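# Remove arch's curved centering without collapsing the arch

## Task

Pull the curved wooden centering support out from beneath the arch while the arch keeps standing and no block moves from its position; any number of the four arms may be used.

## Robot and tools

Robots: four identical i2rt Big YAM arms named arm1, arm2, arm3, arm4. Each has six revolute joints, a two-finger gripper and a wrist camera (armN_cam_wrist). Fixed room cameras: cam_back, cam_front, cam_top. Reach is roughly 1.0 m from the joint1 axis. Feet (base_link) in the scene frame, each facing along its own +x: arm1 at (0.650, -0.006, 0.794) facing -x of the scene, roughly; arm2 at (0.000, 0.656, 0.746); arm3 at (-0.649, 0.006, 0.801); arm4 at (-0.003, -0.653, 0.754). Table tops under the arms are at z=0.720. So the arms sit on four sides of a central work area.

Frames: one shared scene frame in metres, origin on the floor, +z up. Hand poses are [x, y, z, qw, qx, qy, qz]. The hand point lies between the finger pads, about 1 cm behind the tips; fingers point along the hand's +z and open/close along its y. Printed hand positions can be off, more so at long reach, and a hand often settles a centimetre or more from where it was sent. hand_target is the pose the currently held joint targets would give.

Tool move: arguments arm1..arm4 (one object per robot, each optional) plus cameras. An unnamed robot receives nothing new. Inside a robot's object:
- joints: absolute joint targets by name, in radians (gripper_m in metres). Ranges: joint1_rad -2.879..2.879 (rotation about the foot, positive counter-clockwise seen from above, 0 = along the foot's facing); joint2_rad 0..3.141 (shoulder; 0 = upper arm back and level, increasing lifts it up then forward); joint3_rad 0..3.019 (elbow; 0 = folded, increasing opens); joint4_rad -1.692..1.57 (hand pitch, positive tips fingers up); joint5_rad -1.57..1.57 (hand yaw, positive to the arm's right); joint6_rad -2.094..2.094 (hand roll, positive clockwise viewed from behind); gripper_m 0..0.093 (fingertip gap).
- target: an absolute hand pose, seven numbers [x, y, z, qw, qx, qy, qz] in the scene frame, metres plus unit quaternion. The hand travels in a straight line from its current hand_target toward it. When target is given, joints may only contain gripper_m.
- speed: top path speed in m/s, 0.002..0.5, default 0.25; only allowed with target. Rotation is capped at twice this value in rad/s.
- min_time_s: 0.1..8 s, the minimum duration of that robot's joint motions; goes beside joints.
All motions in one call start together; all hand paths in a call finish together, paced by the slowest. Hand paths last 0.5 to 10 s and are cut off after 10 s; no action exceeds 15 s. The controller pulls each step's pose to within 100 mm and 20 degrees of the measured hand, then solves IK, favouring position. Paths do not avoid obstacles or other arms, can lag, wander, or overshoot speed near full extension. Joint-by-joint moves can sweep the hand widely. cameras: list of names, ["all"], or [] for none; omitted means all for an empty move, none otherwise. An empty move returns full state for every robot plus images and the scene number.

wait: seconds 0..10, with optional cameras; commands nothing new, the simulation continues. zoom_image: camera name and region [x0, y0, x1, y1] in pixels of that camera's latest image (origin top-left, at most 504x504). finished_scene: scene = current scene number; ends it irreversibly, so the arch must stand unaided first.

Reading results: a "move" line lists each commanded robot with done or its worst status. Robots under "as last shown" were not commanded; their status reads "not commanded" and other lines repeat old values. Status words: off_target (stopped short, may still push); time_out (joint could not finish; the arm keeps pushing toward a nearby held target; send the reported position to relax it); not_followed / "joint command not followed" / "pose unreachable" (a self- and arm-collision check withheld the targets; the arm may keep trying). on_its_own reports uncommanded activity; "held at" is a target, not a reading. Joint velocities are in rad/s (gripper m/s); "within noise" means still. Joint torques are total drive output including gravity, with per-unit offsets and noise; torques 3 and 4 wrap at ±28 N m. Images may lag the state slightly. A refused call cancels the remaining move, wait and finished_scene calls of that reply; an invalid call (unknown key) does not.

Gripper: at full-force grip the reading is up to 0.005 m below the part width (some read up to 0.002 m above). Empty and shut reads 0.000–0.003. Commanding about 0.005 m under the touch reading squeezes at the force limit (about 50–64 N per pad). Release by commanding well above the reading.

Hazards: arms never stop on contact and can push hard; sustained pushing, holding loads or stretched poses heat motors (MOTOR HOT at 85 °C, arm goes limp at 100 °C for 30–60 s, keys then read limit_stop_at_motor_heat; resend targets afterwards). Avoid arm-to-arm presses, including one gripper closing on another's fingers; the collision check may act too late and ignores fingers, gripper housings and wrist cameras. Do not knock objects out of the work area, drop parts from height, release moving parts, or strike fixed or heavy items. Random small pushes may disturb loose objects. The robot holds its last command while you deliberate.

Each tool is called after "Emit:" as name(argument=value, ...) on one line, values as JSON.

## Session

Emit:
move()

Scene clock: 0.00 s.
Joint torques (N m): no reading
Motor temperatures (°C): arm1=[38 34 37 30 33 32 34] | arm2=[37 32 31 34 36 30 31] | arm3=[30 39 35 33 32 33 37] | arm4=[33 33 32 36 36 28 38]
Heat: arm1: hottest joint1_rad 38 °C; arm2: hottest joint1_rad 37 °C; arm3: hottest joint2_rad 39 °C; arm4: hottest gripper 38 °C.
Joint velocities: within noise
arm1.joint_positions: joint1_rad=-0.338 joint2_rad=+0.579 joint3_rad=+1.357 joint4_rad=-1.551 joint5_rad=-0.092 joint6_rad=+0.681 gripper_m=+0.09396
arm1.joint_status: not commanded
arm1.hand: x=+0.4682 y=+0.0429 z=+1.2854 quat_wxyz=(+0.101, +0.807, -0.442, -0.380) (m; scene frame)
arm1.hand_target: x=+0.4697 y=+0.0423 z=+1.2939 quat_wxyz=(+0.102, +0.803, -0.439, -0.390) (m; scene frame)
arm1.hand_status: not commanded
arm2.joint_positions: joint1_rad=-0.491 joint2_rad=+0.571 joint3_rad=+1.396 joint4_rad=-1.145 joint5_rad=+0.158 joint6_rad=+0.378 gripper_m=+0.09396
arm2.joint_status: not commanded
arm2.hand: x=-0.1424 y=+0.4717 z=+1.3418 quat_wxyz=(-0.330, -0.780, -0.216, +0.486) (m; scene frame)
arm2.hand_target: x=-0.1404 y=+0.4751 z=+1.3501 quat_wxyz=(-0.336, -0.774, -0.213, +0.492) (m; scene frame)
arm2.hand_status: not commanded
arm3.joint_positions: joint1_rad=-0.617 joint2_rad=+0.648 joint3_rad=+1.424 joint4_rad=-1.441 joint5_rad=-0.053 joint6_rad=+0.679 gripper_m=+0.09396
arm3.joint_status: not commanded
arm3.hand: x=-0.4492 y=-0.1083 z=+1.3285 quat_wxyz=(-0.435, -0.518, -0.735, -0.041) (m; scene frame)
arm3.hand_target: x=-0.4509 y=-0.1071 z=+1.3401 quat_wxyz=(-0.447, -0.514, -0.731, -0.042) (m; scene frame)
arm3.hand_status: not commanded
arm4.joint_positions: joint1_rad=-0.377 joint2_rad=+0.615 joint3_rad=+1.493 joint4_rad=-1.274 joint5_rad=+0.157 joint6_rad=-0.616 gripper_m=+0.09396
arm4.joint_status: not commanded
arm4.hand: x=+0.0978 y=-0.4603 z=+1.3602 quat_wxyz=(-0.554, +0.623, -0.545, -0.090) (m; scene frame)
arm4.hand_target: x=+0.0963 y=-0.4637 z=+1.3683 quat_wxyz=(-0.562, +0.618, -0.542, -0.093) (m; scene frame)
arm4.hand_status: not commanded
pictures: arm1_cam_wrist, arm2_cam_wrist, arm3_cam_wrist, arm4_cam_wrist, cam_back, cam_front, cam_top

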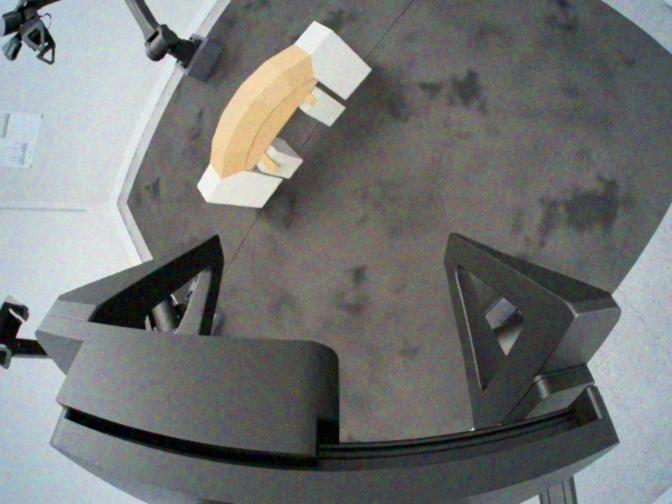

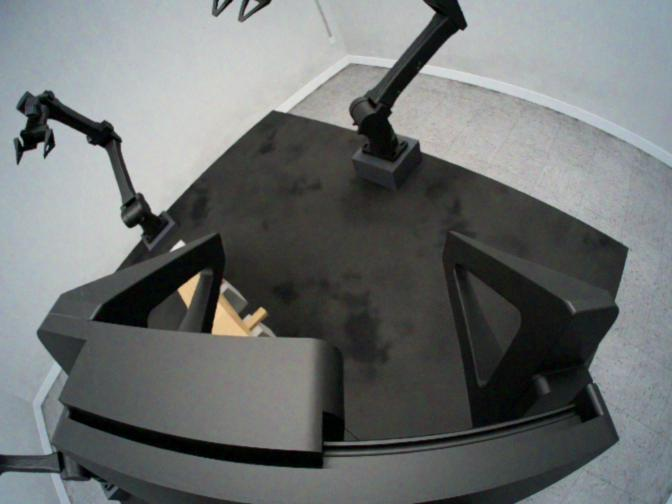

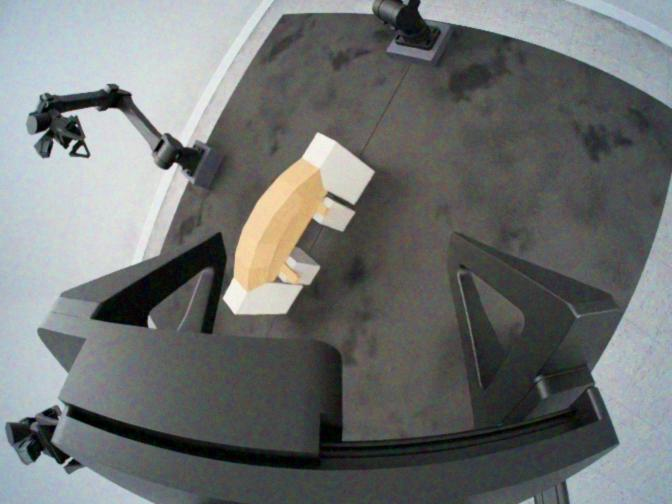

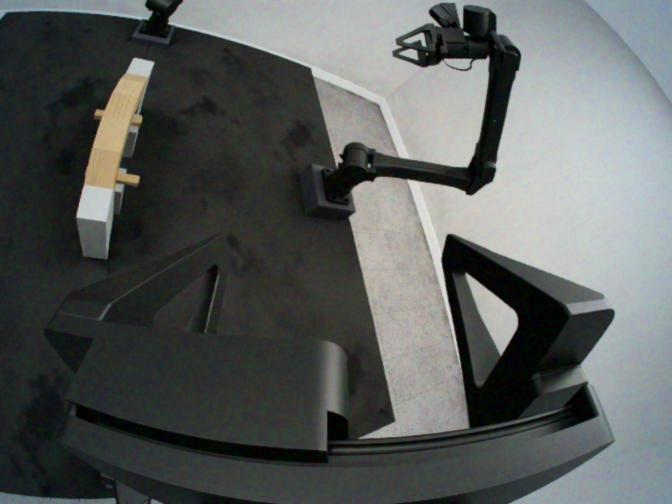

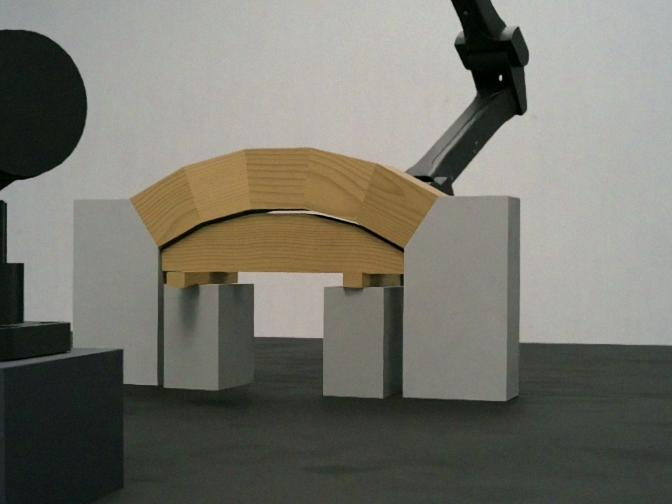

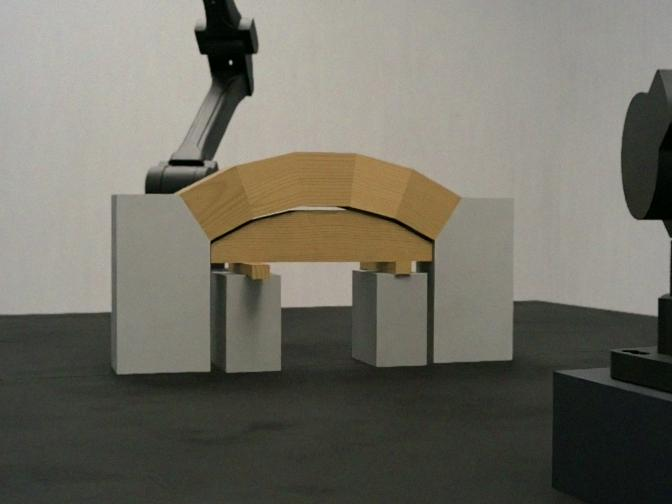

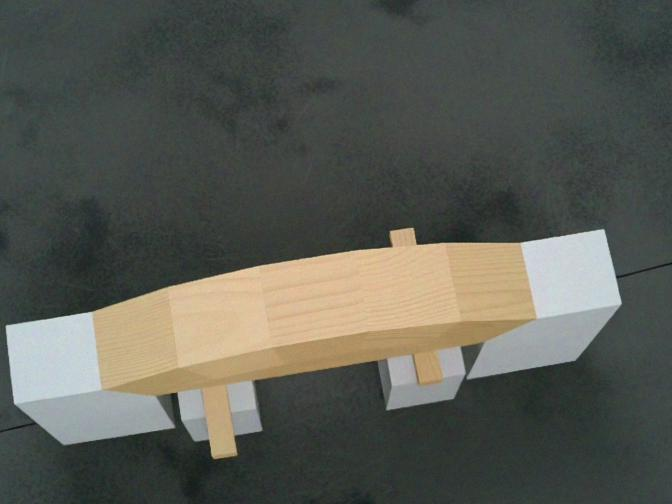

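Emit:
zoom_image(camera="cam_back", region=[120, 130, 460, 410])

Emit:
zoom_image(camera="cam_front", region=[160, 130, 480, 390])

Emit:
zoom_image(camera="cam_top", region=[80, 200, 560, 480])

Emit:
zoom_image(camera="arm3_cam_wrist", region=[200, 110, 400, 330])

Emit:
zoom_image(camera="arm1_cam_wrist", region=[180, 0, 400, 220])

Emit:
zoom_image(camera="arm4_cam_wrist", region=[40, 30, 260, 280])

Emit:
zoom_image(camera="cam_back", region=[150, 240, 290, 340])

Emit:
zoom_image(camera="cam_back", region=[300, 240, 440, 340])

Emit:
zoom_image(camera="cam_front", region=[200, 220, 320, 310])

Emit:
zoom_image(camera="cam_front", region=[330, 220, 450, 310])

Scaled by 1.482 from the camera's 672x504 image, which has a finer 960x720 frame.

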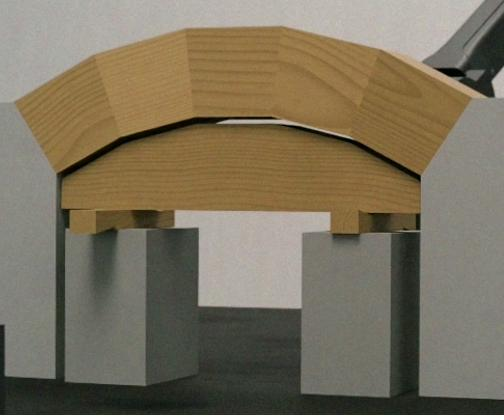

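Scaled by 1.575 from the camera's 672x504 image, which has a finer 960x720 frame.

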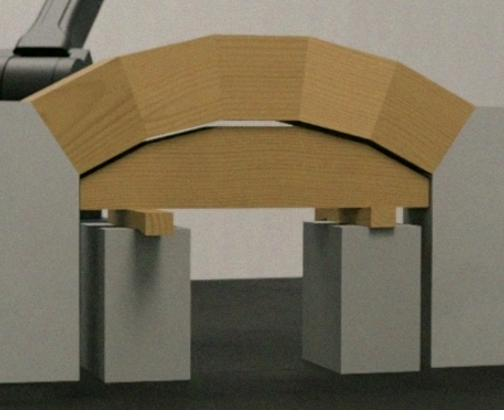

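Scaled by 1.050 from the camera's 672x504 image, which has a finer 960x720 frame.

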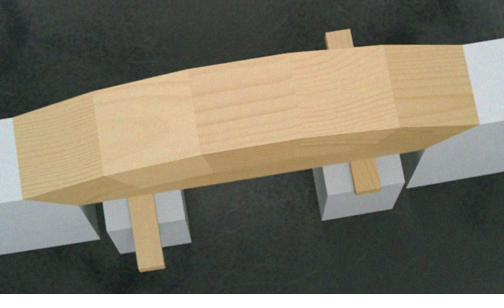

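Scaled by 2.291 from the camera's 672x504 image, which has a finer 960x720 frame.

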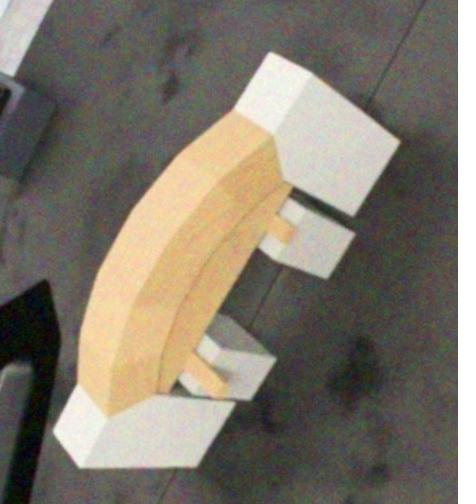

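Scaled by 2.291 from the camera's 672x504 image, which has a finer 960x720 frame.

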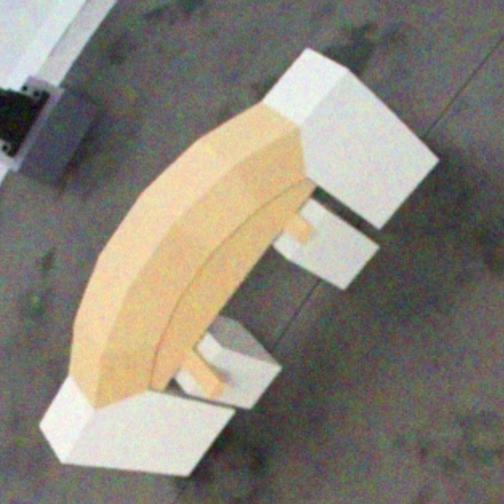

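Scaled by 2.016 from the camera's 672x504 image, which has a finer 960x720 frame.

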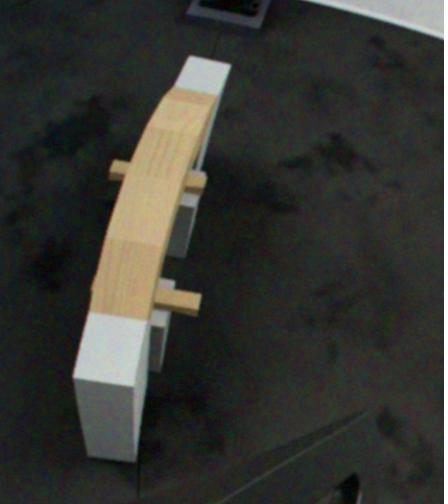

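Scaled by 3.600 from the camera's 672x504 image, which has a finer 960x720 frame.

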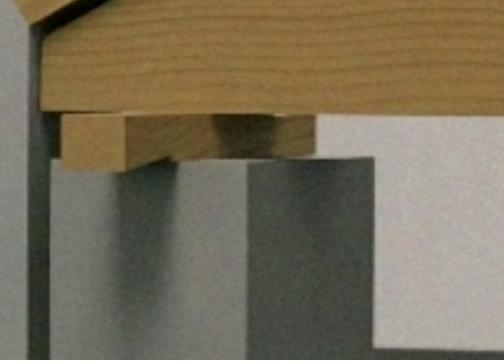

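Scaled by 3.600 from the camera's 672x504 image, which has a finer 960x720 frame.

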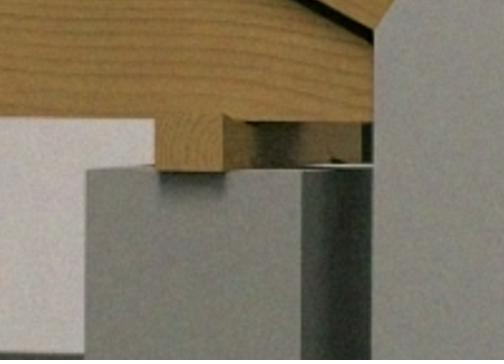

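Scaled by 4.200 from the camera's 672x504 image, which has a finer 960x720 frame.

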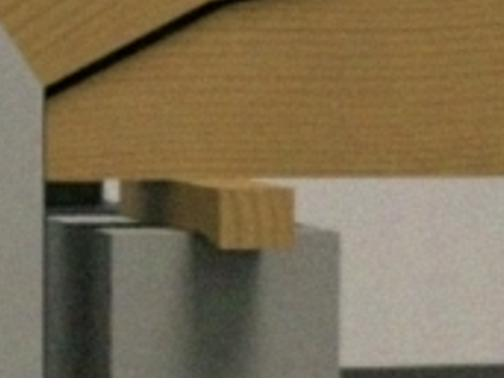

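Scaled by 4.200 from the camera's 672x504 image, which has a finer 960x720 frame.

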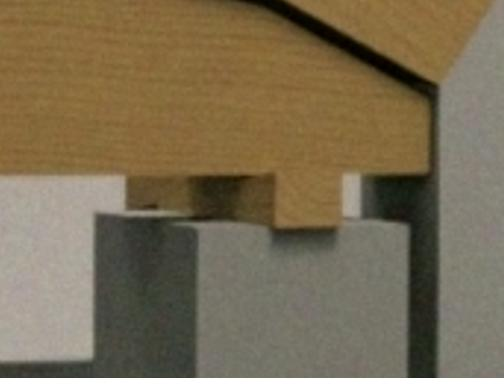

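Emit:
move(arm3={"target": [-0.28, 0.03, 0.90, 0.6082, 0.0330, 0.7927, -0.0253]}, arm1={"target": [0.31, -0.03, 0.90, 0.0253, -0.7927, 0.0330, 0.6082]}, cameras=["arm1_cam_wrist", "arm3_cam_wrist", "cam_back", "cam_front", "cam_top", "arm4_cam_wrist"])

Scene clock: 23.40 s.
Joint torques (N m): arm1=[-1.26 -0.21 4.05 3.63 0.06 -0.24] | arm2=[1.32 3.84 9.54 2.43 0.1 -0.03] | arm3=[-0.26 -3.02 5.65 2.15 0.03 -0.04] | arm4=[-0.91 4.66 8.29 2.33 0.04 0.08]
Motor temperatures (°C): arm1=[37 33 40 30 32 31 33] | arm2=[36 32 33 34 35 29 30] | arm3=[30 39 41 33 32 32 37] | arm4=[33 33 34 36 35 28 38]
Heat: arm1: hottest joint3_rad 40 °C; arm2: hottest joint1_rad 36 °C; arm3: hottest joint3_rad 41 °C; arm4: hottest gripper 38 °C.
move: arm1 done; arm3 done
Joint velocities: within noise
arm1.joint_positions: joint1_rad=+0.246 joint2_rad=+1.080 joint3_rad=+0.080 joint4_rad=+0.726 joint5_rad=+0.280 joint6_rad=+0.099 gripper_m=+0.09396
arm1.joint_status: not commanded
arm1.hand: x=+0.3067 y=-0.0345 z=+0.9049 quat_wxyz=(-0.018, +0.792, -0.033, -0.609) (m; scene frame)
arm1.hand_target: x=+0.3101 y=-0.0302 z=+0.9001 quat_wxyz=(-0.025, +0.793, -0.033, -0.608) (m; scene frame)
arm1.hand_status: done (0.007 m and 0.8 deg from the pose sent, 0.423 m and 56.1 deg at the start)
arm2, arm4: as last shown
arm3.joint_positions: joint1_rad=+0.148 joint2_rad=+1.248 joint3_rad=+0.131 joint4_rad=+0.851 joint5_rad=+0.261 joint6_rad=+0.087 gripper_m=+0.09396
arm3.joint_status: not commanded
arm3.hand: x=-0.2793 y=+0.0299 z=+0.9020 quat_wxyz=(-0.607, -0.038, -0.793, +0.023) (m; scene frame)
arm3.hand_target: x=-0.2800 y=+0.0300 z=+0.9001 quat_wxyz=(-0.608, -0.033, -0.793, +0.025) (m; scene frame)
arm3.hand_status: done (0.002 m and 0.6 deg from the pose sent, 0.481 m and 60.6 deg at the start)
pictures: arm1_cam_wrist, arm3_cam_wrist, arm4_cam_wrist, cam_back, cam_front, cam_top
camera_calibration:
arm1_cam_wrist: T_world_to_cam=[[0.0885638, 0.996041, -0.00770336, 0.013043], [0.766862, -0.0731177, -0.637633, 0.342376], [-0.635672, 0.0505638, -0.770302, 1.02156], [0, 0, 0, 1]] pos_world=[0.385669, -0.0396118, 1.00532]
arm3_cam_wrist: T_world_to_cam=[[-0.0760827, -0.996953, -0.017213, 0.0249628], [-0.792217, 0.070923, -0.606104, 0.32527], [0.605478, -0.0324775, -0.795199, 1.01505], [0, 0, 0, 1]] pos_world=[-0.355005, 0.0347838, 1.00474]

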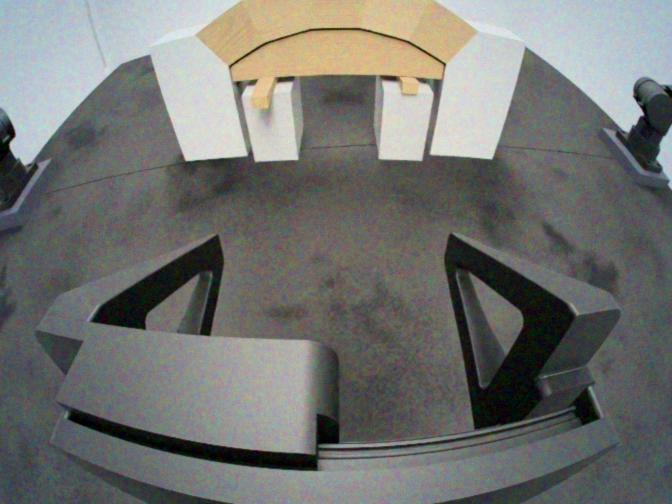

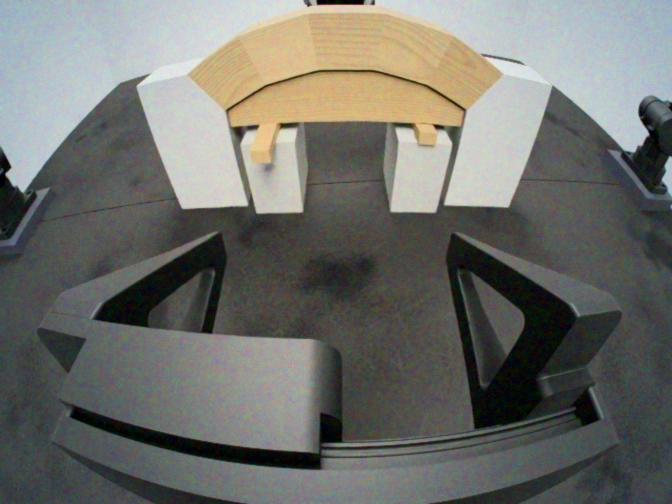

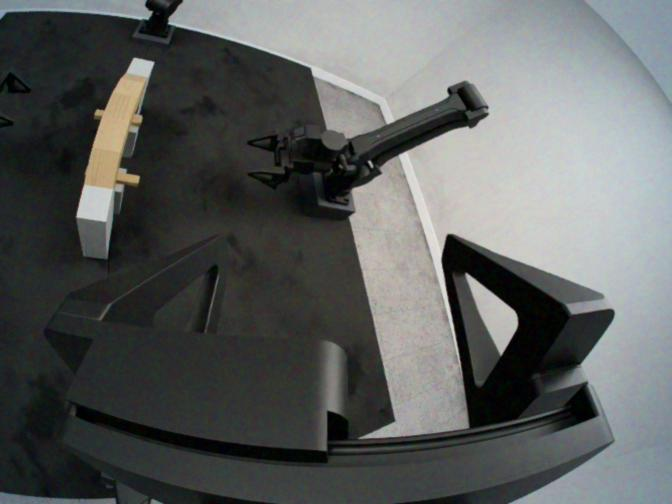

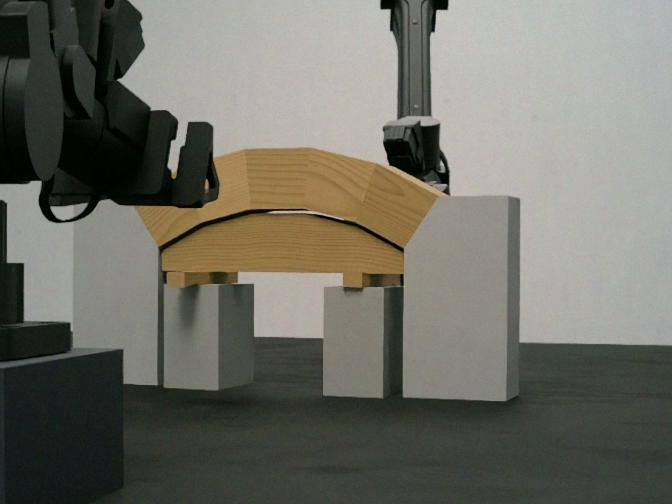

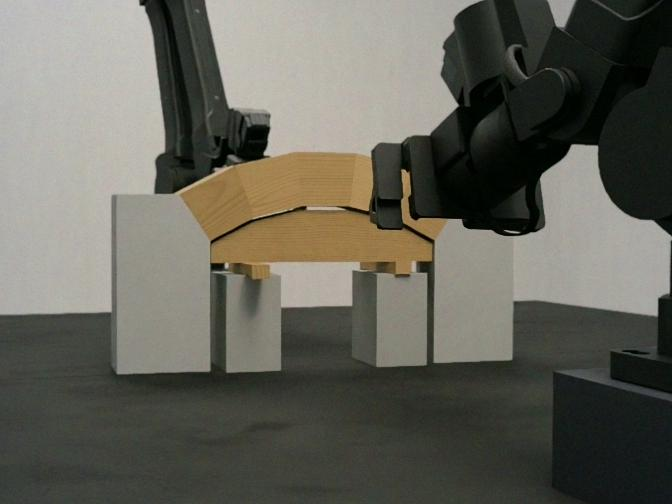

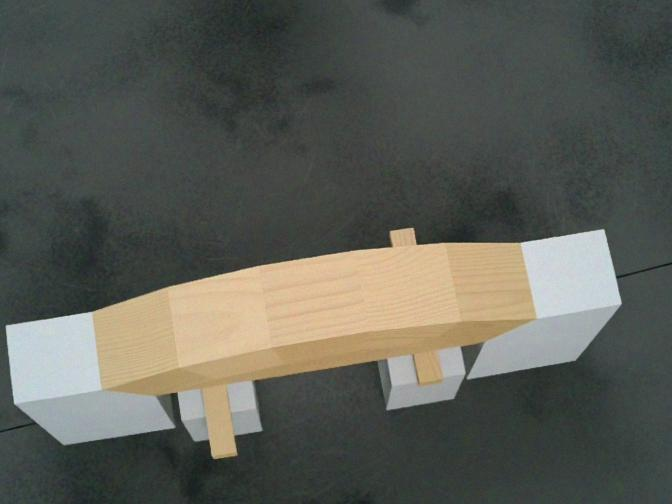

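Emit:
zoom_image(camera="cam_front", region=[340, 60, 600, 260])

Emit:
zoom_image(camera="cam_back", region=[20, 60, 260, 240])

Emit:
zoom_image(camera="arm4_cam_wrist", region=[230, 60, 400, 230])

Emit:
zoom_image(camera="arm3_cam_wrist", region=[180, 0, 520, 230])

Emit:
zoom_image(camera="arm1_cam_wrist", region=[180, 0, 520, 230])

Scaled by 1.938 from the camera's 672x504 image, which has a finer 960x720 frame.

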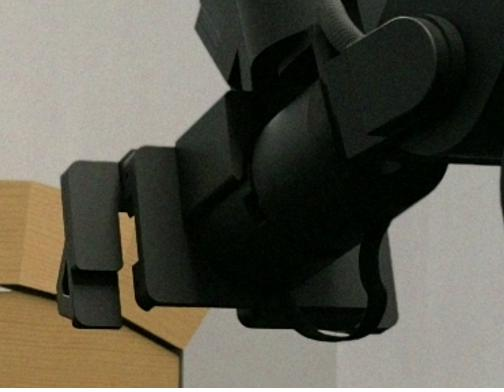

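Scaled by 2.100 from the camera's 672x504 image, which has a finer 960x720 frame.

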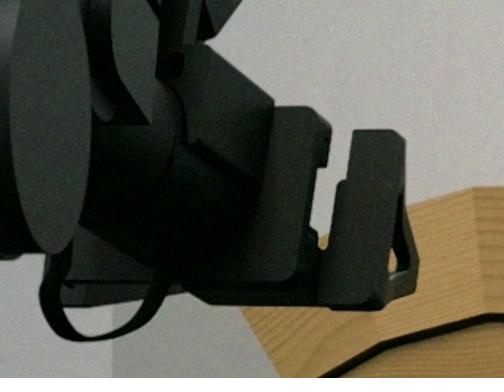

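Scaled by 2.965 from the camera's 672x504 image, which has a finer 960x720 frame.

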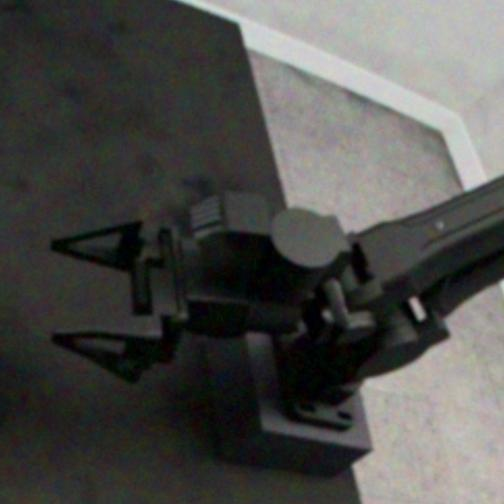

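Scaled by 1.482 from the camera's 672x504 image, which has a finer 960x720 frame.

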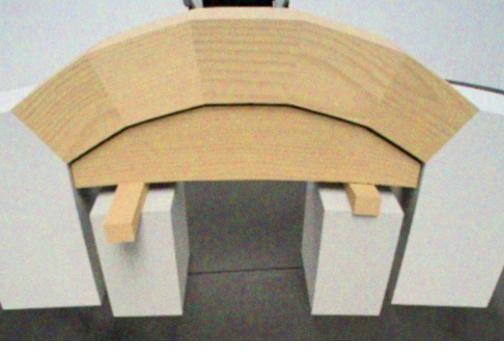

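Scaled by 1.482 from the camera's 672x504 image, which has a finer 960x720 frame.

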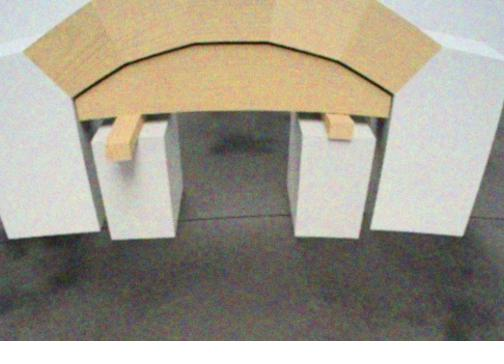

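Emit:
move(arm4={"target": [-0.26, -0.24, 0.92, 0.5610, -0.4305, 0.4305, 0.5610]}, cameras=["arm4_cam_wrist", "cam_back"])

Scene clock: 28.97 s.
Joint torques (N m): arm1=[-1.26 -0.09 4.11 3.56 0.06 -0.22] | arm2=[1.08 3.84 9.51 2.44 0.08 -0.02] | arm3=[-0.15 -2.96 5.64 2.28 0.04 -0.04] | arm4=[-1.03 -9.58 5.18 2.29 -0.18 -0.13]
Motor temperatures (°C): arm1=[37 33 39 31 32 31 33] | arm2=[36 32 34 34 35 29 30] | arm3=[30 39 40 33 32 32 37] | arm4=[33 33 34 36 35 28 37]
Heat: arm1: hottest joint3_rad 39 °C; arm2: hottest joint1_rad 36 °C; arm3: hottest joint3_rad 40 °C; arm4: hottest gripper 37 °C.
move: arm4 off_target
Joint velocities: within noise
arm1, arm2, arm3: as last shown
arm1.hand: x=+0.3067 y=-0.0345 z=+0.9050 quat_wxyz=(-0.018, +0.792, -0.033, -0.610) (m; scene frame)
arm1.hand_target: x=+0.3101 y=-0.0302 z=+0.9002 quat_wxyz=(-0.025, +0.793, -0.033, -0.608) (m; scene frame)
arm4.joint_positions: joint1_rad=+0.815 joint2_rad=+1.792 joint3_rad=+0.488 joint4_rad=+1.551 joint5_rad=+0.790 joint6_rad=-0.164 gripper_m=+0.09396
arm4.joint_status: not commanded
arm4.hand: x=-0.2540 y=-0.2445 z=+0.9181 quat_wxyz=(-0.541, +0.454, -0.452, -0.544) (m; scene frame)
arm4.hand_target: x=-0.2601 y=-0.2400 z=+0.9205 quat_wxyz=(-0.545, +0.450, -0.448, -0.548) (m; scene frame)
arm4.hand_status: off_target (0.008 m and 4.7 deg from the pose sent, 0.609 m and 60.4 deg at the start; a joint's target at an end of its range on 28 of 108 steps)
pictures: arm4_cam_wrist, cam_back
camera_calibration:
arm4_cam_wrist: T_world_to_cam=[[0.999935, -0.00469569, 0.0103455, 0.241179], [0.00728473, -0.433787, -0.900986, 0.726043], [0.00871852, 0.901003, -0.433725, 0.748311], [0, 0, 0, 1]] pos_world=[-0.252977, -0.35815, 0.976221]

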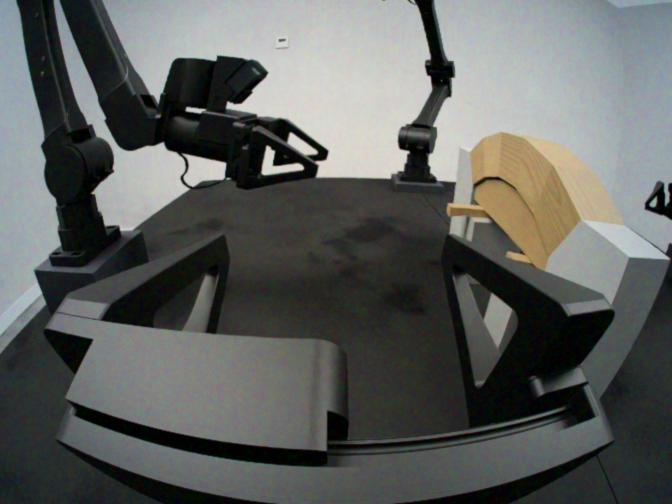

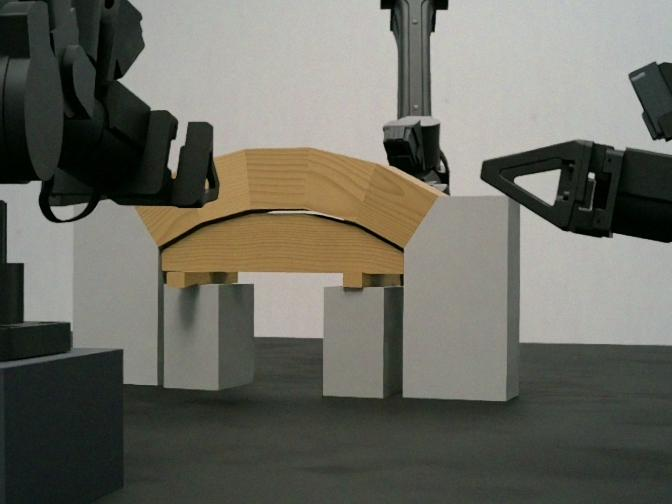

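Emit:
zoom_image(camera="cam_back", region=[460, 40, 672, 260])

Emit:
zoom_image(camera="arm4_cam_wrist", region=[150, 40, 350, 200])

Emit:
zoom_image(camera="arm4_cam_wrist", region=[400, 100, 672, 360])

Scaled by 2.291 from the camera's 672x504 image, which has a finer 960x720 frame.

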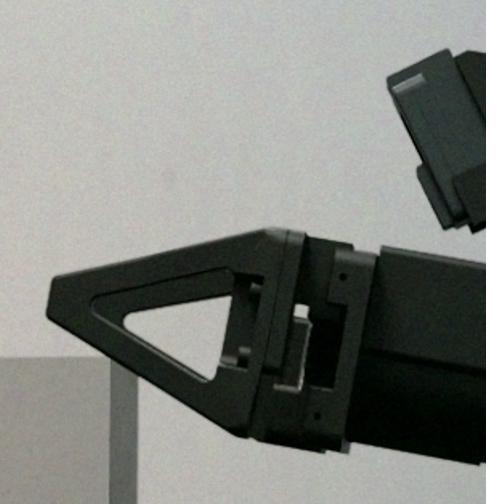

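Scaled by 2.520 from the camera's 672x504 image, which has a finer 960x720 frame.

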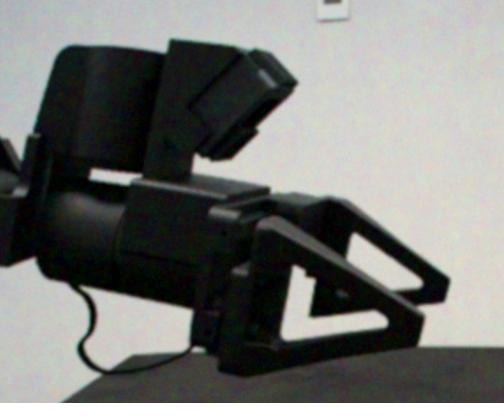

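Scaled by 1.853 from the camera's 672x504 image, which has a finer 960x720 frame.

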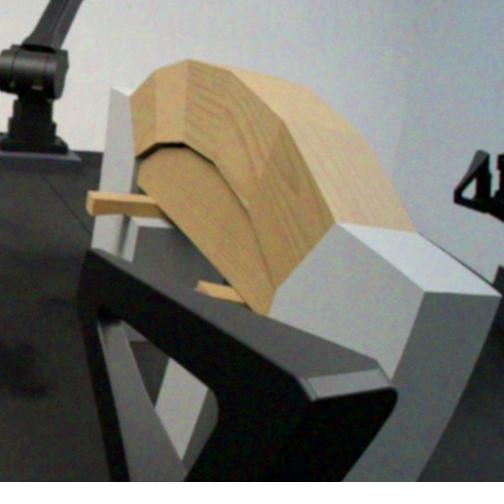

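Emit:
move(arm3={"target": [-0.165, 0.0935, 0.885, 0.4613, 0.03715, 0.8862, -0.01934], "speed": 0.15, "joints": {"gripper_m": 0.05}}, cameras=["arm3_cam_wrist", "cam_back", "cam_front", "arm4_cam_wrist"])

Scene clock: 39.27 s.
Joint torques (N m): arm1=[-1.2 -0.09 4.07 3.54 0.06 -0.22] | arm2=[1.08 3.78 9.52 2.43 0.1 -0.01] | arm3=[0.38 -7.82 11.99 0.81 0.14 0.22] | arm4=[-1.55 -9.41 5.29 2.35 -0.16 -0.1]
Motor temperatures (°C): arm1=[37 33 39 31 31 31 33] | arm2=[36 32 34 33 35 29 30] | arm3=[30 39 40 33 31 32 36] | arm4=[33 33 34 36 35 28 37]
Heat: arm1: hottest joint3_rad 39 °C; arm2: hottest joint1_rad 36 °C; arm3: hottest joint3_rad 40 °C; arm4: hottest gripper 37 °C.
move: arm3 off_target
Joint velocities: within noise
arm1, arm2, arm4: as last shown
arm3.joint_positions: joint1_rad=+0.235 joint2_rad=+1.417 joint3_rad=+0.553 joint4_rad=+0.212 joint5_rad=+0.298 joint6_rad=+0.209 gripper_m=+0.05009
arm3.joint_status: all done
arm3.hand: x=-0.1822 y=+0.0837 z=+0.8755 quat_wxyz=(-0.454, -0.036, -0.890, +0.028) (m; scene frame)
arm3.hand_target: x=-0.1661 y=+0.0934 z=+0.8855 quat_wxyz=(-0.461, -0.037, -0.886, +0.019) (m; scene frame)
arm3.hand_status: off_target (0.022 m and 1.3 deg from the pose sent, 0.132 m and 19.9 deg at the start)
arm4.hand: x=-0.2540 y=-0.2445 z=+0.9181 quat_wxyz=(-0.542, +0.454, -0.452, -0.544) (m; scene frame)
arm4.hand_target: x=-0.2600 y=-0.2400 z=+0.9205 quat_wxyz=(-0.545, +0.450, -0.448, -0.548) (m; scene frame)
pictures: arm3_cam_wrist, arm4_cam_wrist, cam_back, cam_front
camera_calibration:
arm3_cam_wrist: T_world_to_cam=[[-0.0800585, -0.996779, 0.0047552, 0.0654971], [-0.955543, 0.0753867, -0.285051, 0.0711095], [0.283775, -0.0273646, -0.9585, 1.02095], [0, 0, 0, 1]] pos_world=[-0.216528, 0.0878633, 0.99854]
arm4_cam_wrist: T_world_to_cam=[[0.999931, -0.00474727, 0.0107024, 0.240912], [0.00758387, -0.433786, -0.900984, 0.726118], [0.00891975, 0.901003, -0.433721, 0.748359], [0, 0, 0, 1]] pos_world=[-0.253077, -0.35815, 0.976221]

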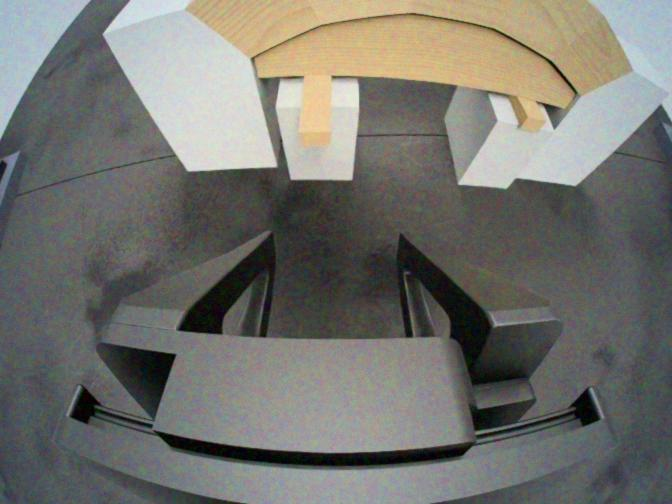

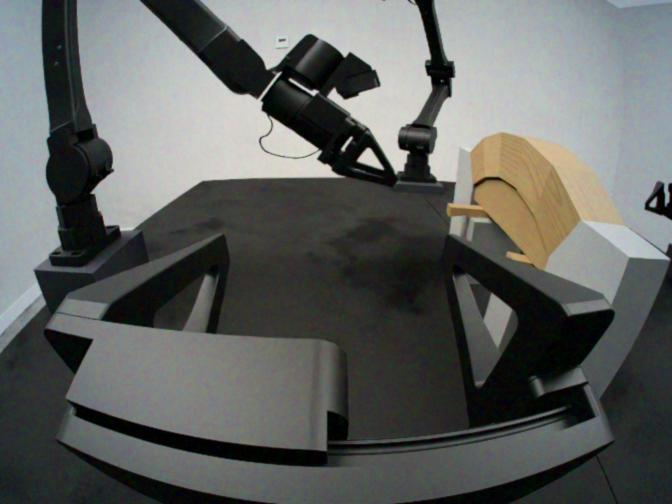

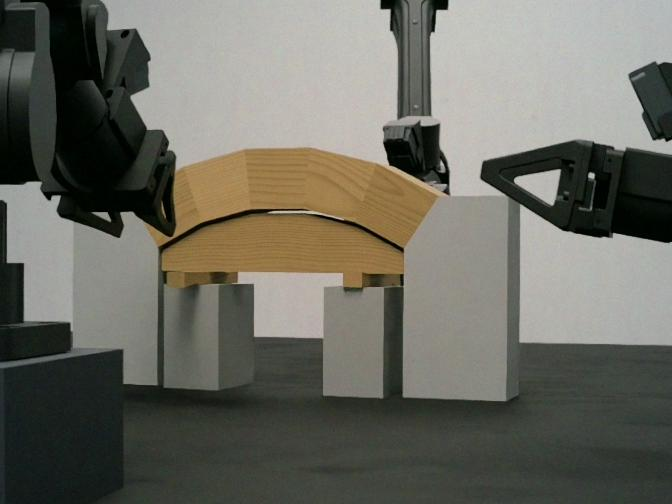

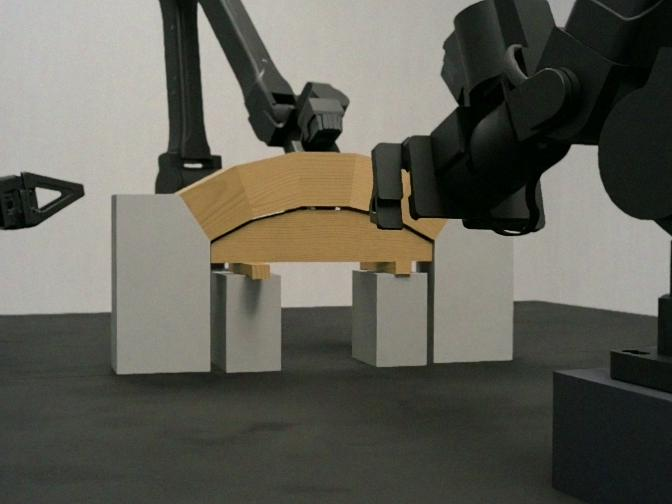

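Emit:
zoom_image(camera="arm3_cam_wrist", region=[240, 50, 600, 300])

Scaled by 1.400 from the camera's 672x504 image, which has a finer 960x720 frame.

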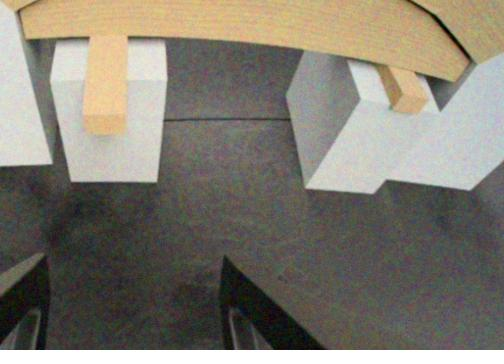

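Emit:
move(arm3={"target": [-0.16, 0.05, 1.08, 0.7065, 0.0296, 0.7065, -0.0296], "speed": 0.2, "joints": {"gripper_m": 0.0}}, cameras=[])

Emit:
move(arm3={"target": [-0.03, 0.03, 1.08, 0.7065, 0.0296, 0.7065, -0.0296], "speed": 0.2}, cameras=["cam_top", "arm4_cam_wrist", "cam_back", "cam_front"])

Scene clock: 45.07 s.
Joint torques (N m): arm1=[-1.14 -0.09 4.1 3.51 0.07 -0.22] | arm2=[1.14 4.01 9.51 2.5 0.07 -0.02] | arm3=[-0.97 -8.35 9.94 2.32 0.02 -0.05] | arm4=[-0.91 -9.58 5.31 2.41 -0.19 -0.14]
Motor temperatures (°C): arm1=[37 33 39 31 31 31 33] | arm2=[36 32 35 33 35 29 30] | arm3=[30 39 40 33 31 32 36] | arm4=[33 33 34 36 35 28 37]
Heat: arm1: hottest joint3_rad 39 °C; arm2: hottest joint1_rad 36 °C; arm3: hottest joint3_rad 40 °C; arm4: hottest gripper 37 °C.
move: arm3 off_target
Joint velocities: within noise
arm1, arm2, arm4: as last shown
arm3.joint_positions: joint1_rad=+0.152 joint2_rad=+1.180 joint3_rad=+0.536 joint4_rad=+0.613 joint5_rad=+0.269 joint6_rad=+0.016 gripper_m=+0.00017
arm3.joint_status: all done
arm3.hand: x=-0.1596 y=+0.0543 z=+1.0666 quat_wxyz=(-0.693, -0.028, -0.720, +0.027) (m; scene frame)
arm3.hand_target: x=-0.1601 y=+0.0499 z=+1.0799 quat_wxyz=(-0.706, -0.030, -0.707, +0.030) (m; scene frame)
arm3.hand_status: off_target (0.014 m and 2.1 deg from the pose sent, 0.208 m and 35.9 deg at the start)
pictures: none
No camera images: "cameras" was empty.

Scene clock: 46.73 s.
Joint torques (N m): arm1=[-1.08 -0.03 4.05 3.49 0.06 -0.22] | arm2=[1.08 3.72 9.5 2.51 0.09 -0.01] | arm3=[-1.85 -10.23 14.19 1.94 0.02 -0.03] | arm4=[-1.08 -9.52 5.26 2.36 -0.19 -0.13]
Motor temperatures (°C): arm1=[37 33 39 31 31 31 33] | arm2=[36 32 35 33 35 29 30] | arm3=[30 39 41 33 31 32 36] | arm4=[33 33 34 36 35 28 37]
Heat: arm1: hottest joint3_rad 39 °C; arm2: hottest joint1_rad 36 °C; arm3: hottest joint3_rad 41 °C; arm4: hottest gripper 37 °C.
move: arm3 off_target
Joint velocities: within noise
arm1, arm2, arm4: as last shown
arm3.joint_positions: joint1_rad=+0.054 joint2_rad=+1.484 joint3_rad=+0.803 joint4_rad=+0.643 joint5_rad=+0.170 joint6_rad=+0.015 gripper_m=+0.00017
arm3.joint_status: not commanded
arm3.hand: x=-0.0481 y=+0.0333 z=+1.0599 quat_wxyz=(-0.691, -0.029, -0.722, +0.026) (m; scene frame)
arm3.hand_target: x=-0.0319 y=+0.0299 z=+1.0800 quat_wxyz=(-0.706, -0.030, -0.707, +0.030) (m; scene frame)
arm3.hand_status: off_target (0.027 m and 2.6 deg from the pose sent, 0.133 m and 2.2 deg at the start)
pictures: arm4_cam_wrist, cam_back, cam_front, cam_top
camera_calibration:
arm4_cam_wrist: T_world_to_cam=[[0.999931, -0.00474727, 0.0107024, 0.240912], [0.00758387, -0.433786, -0.900984, 0.726118], [0.00891975, 0.901003, -0.433721, 0.748359], [0, 0, 0, 1]] pos_world=[-0.253077, -0.35815, 0.976221]

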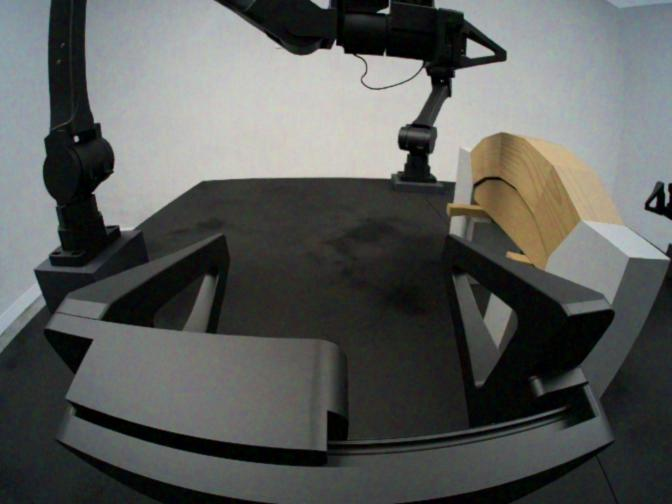

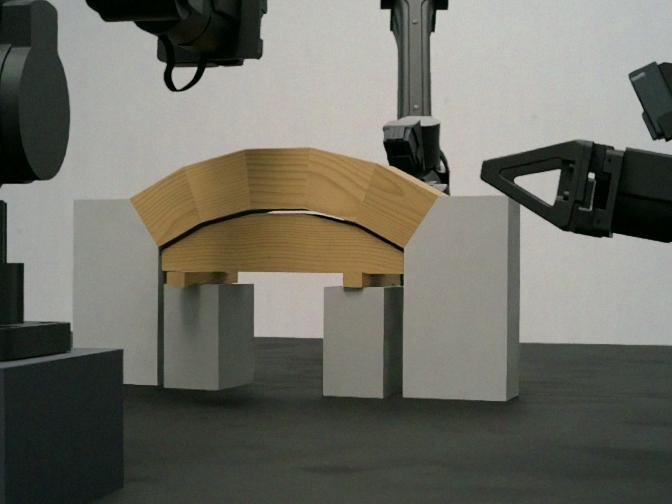

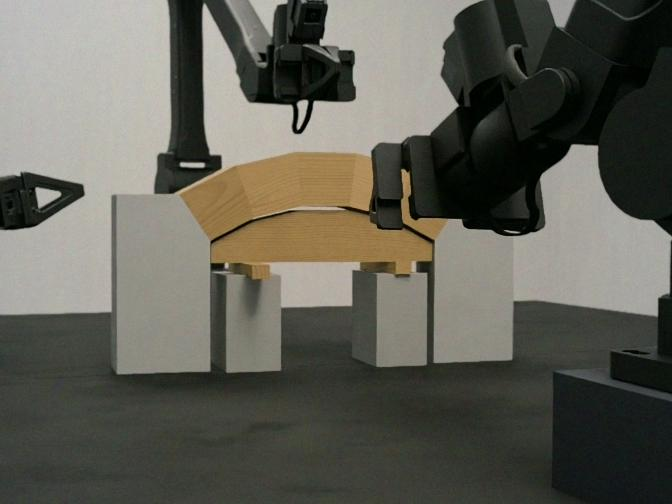

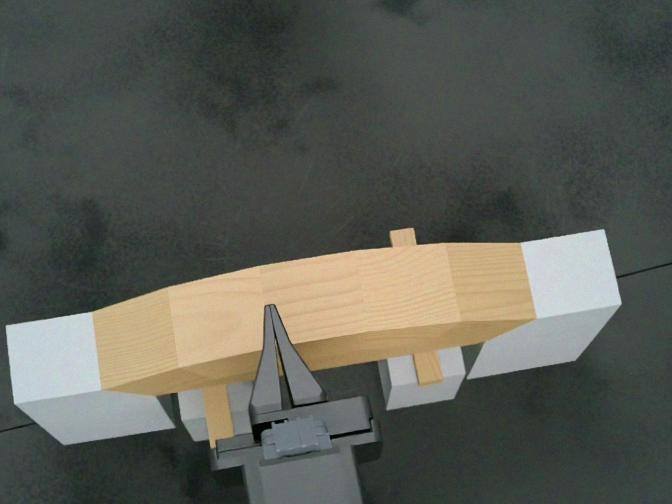

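Emit:
zoom_image(camera="cam_top", region=[180, 280, 420, 504])

Emit:
zoom_image(camera="arm4_cam_wrist", region=[300, 0, 540, 120])

Scaled by 2.100 from the camera's 672x504 image, which has a finer 960x720 frame.

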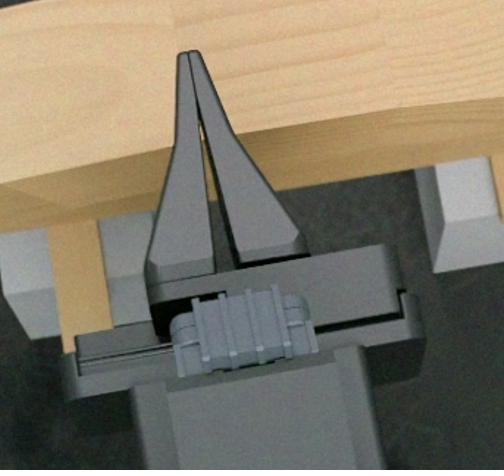

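Scaled by 2.100 from the camera's 672x504 image, which has a finer 960x720 frame.

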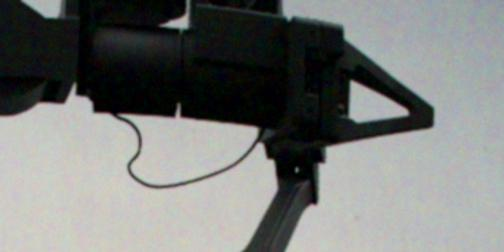

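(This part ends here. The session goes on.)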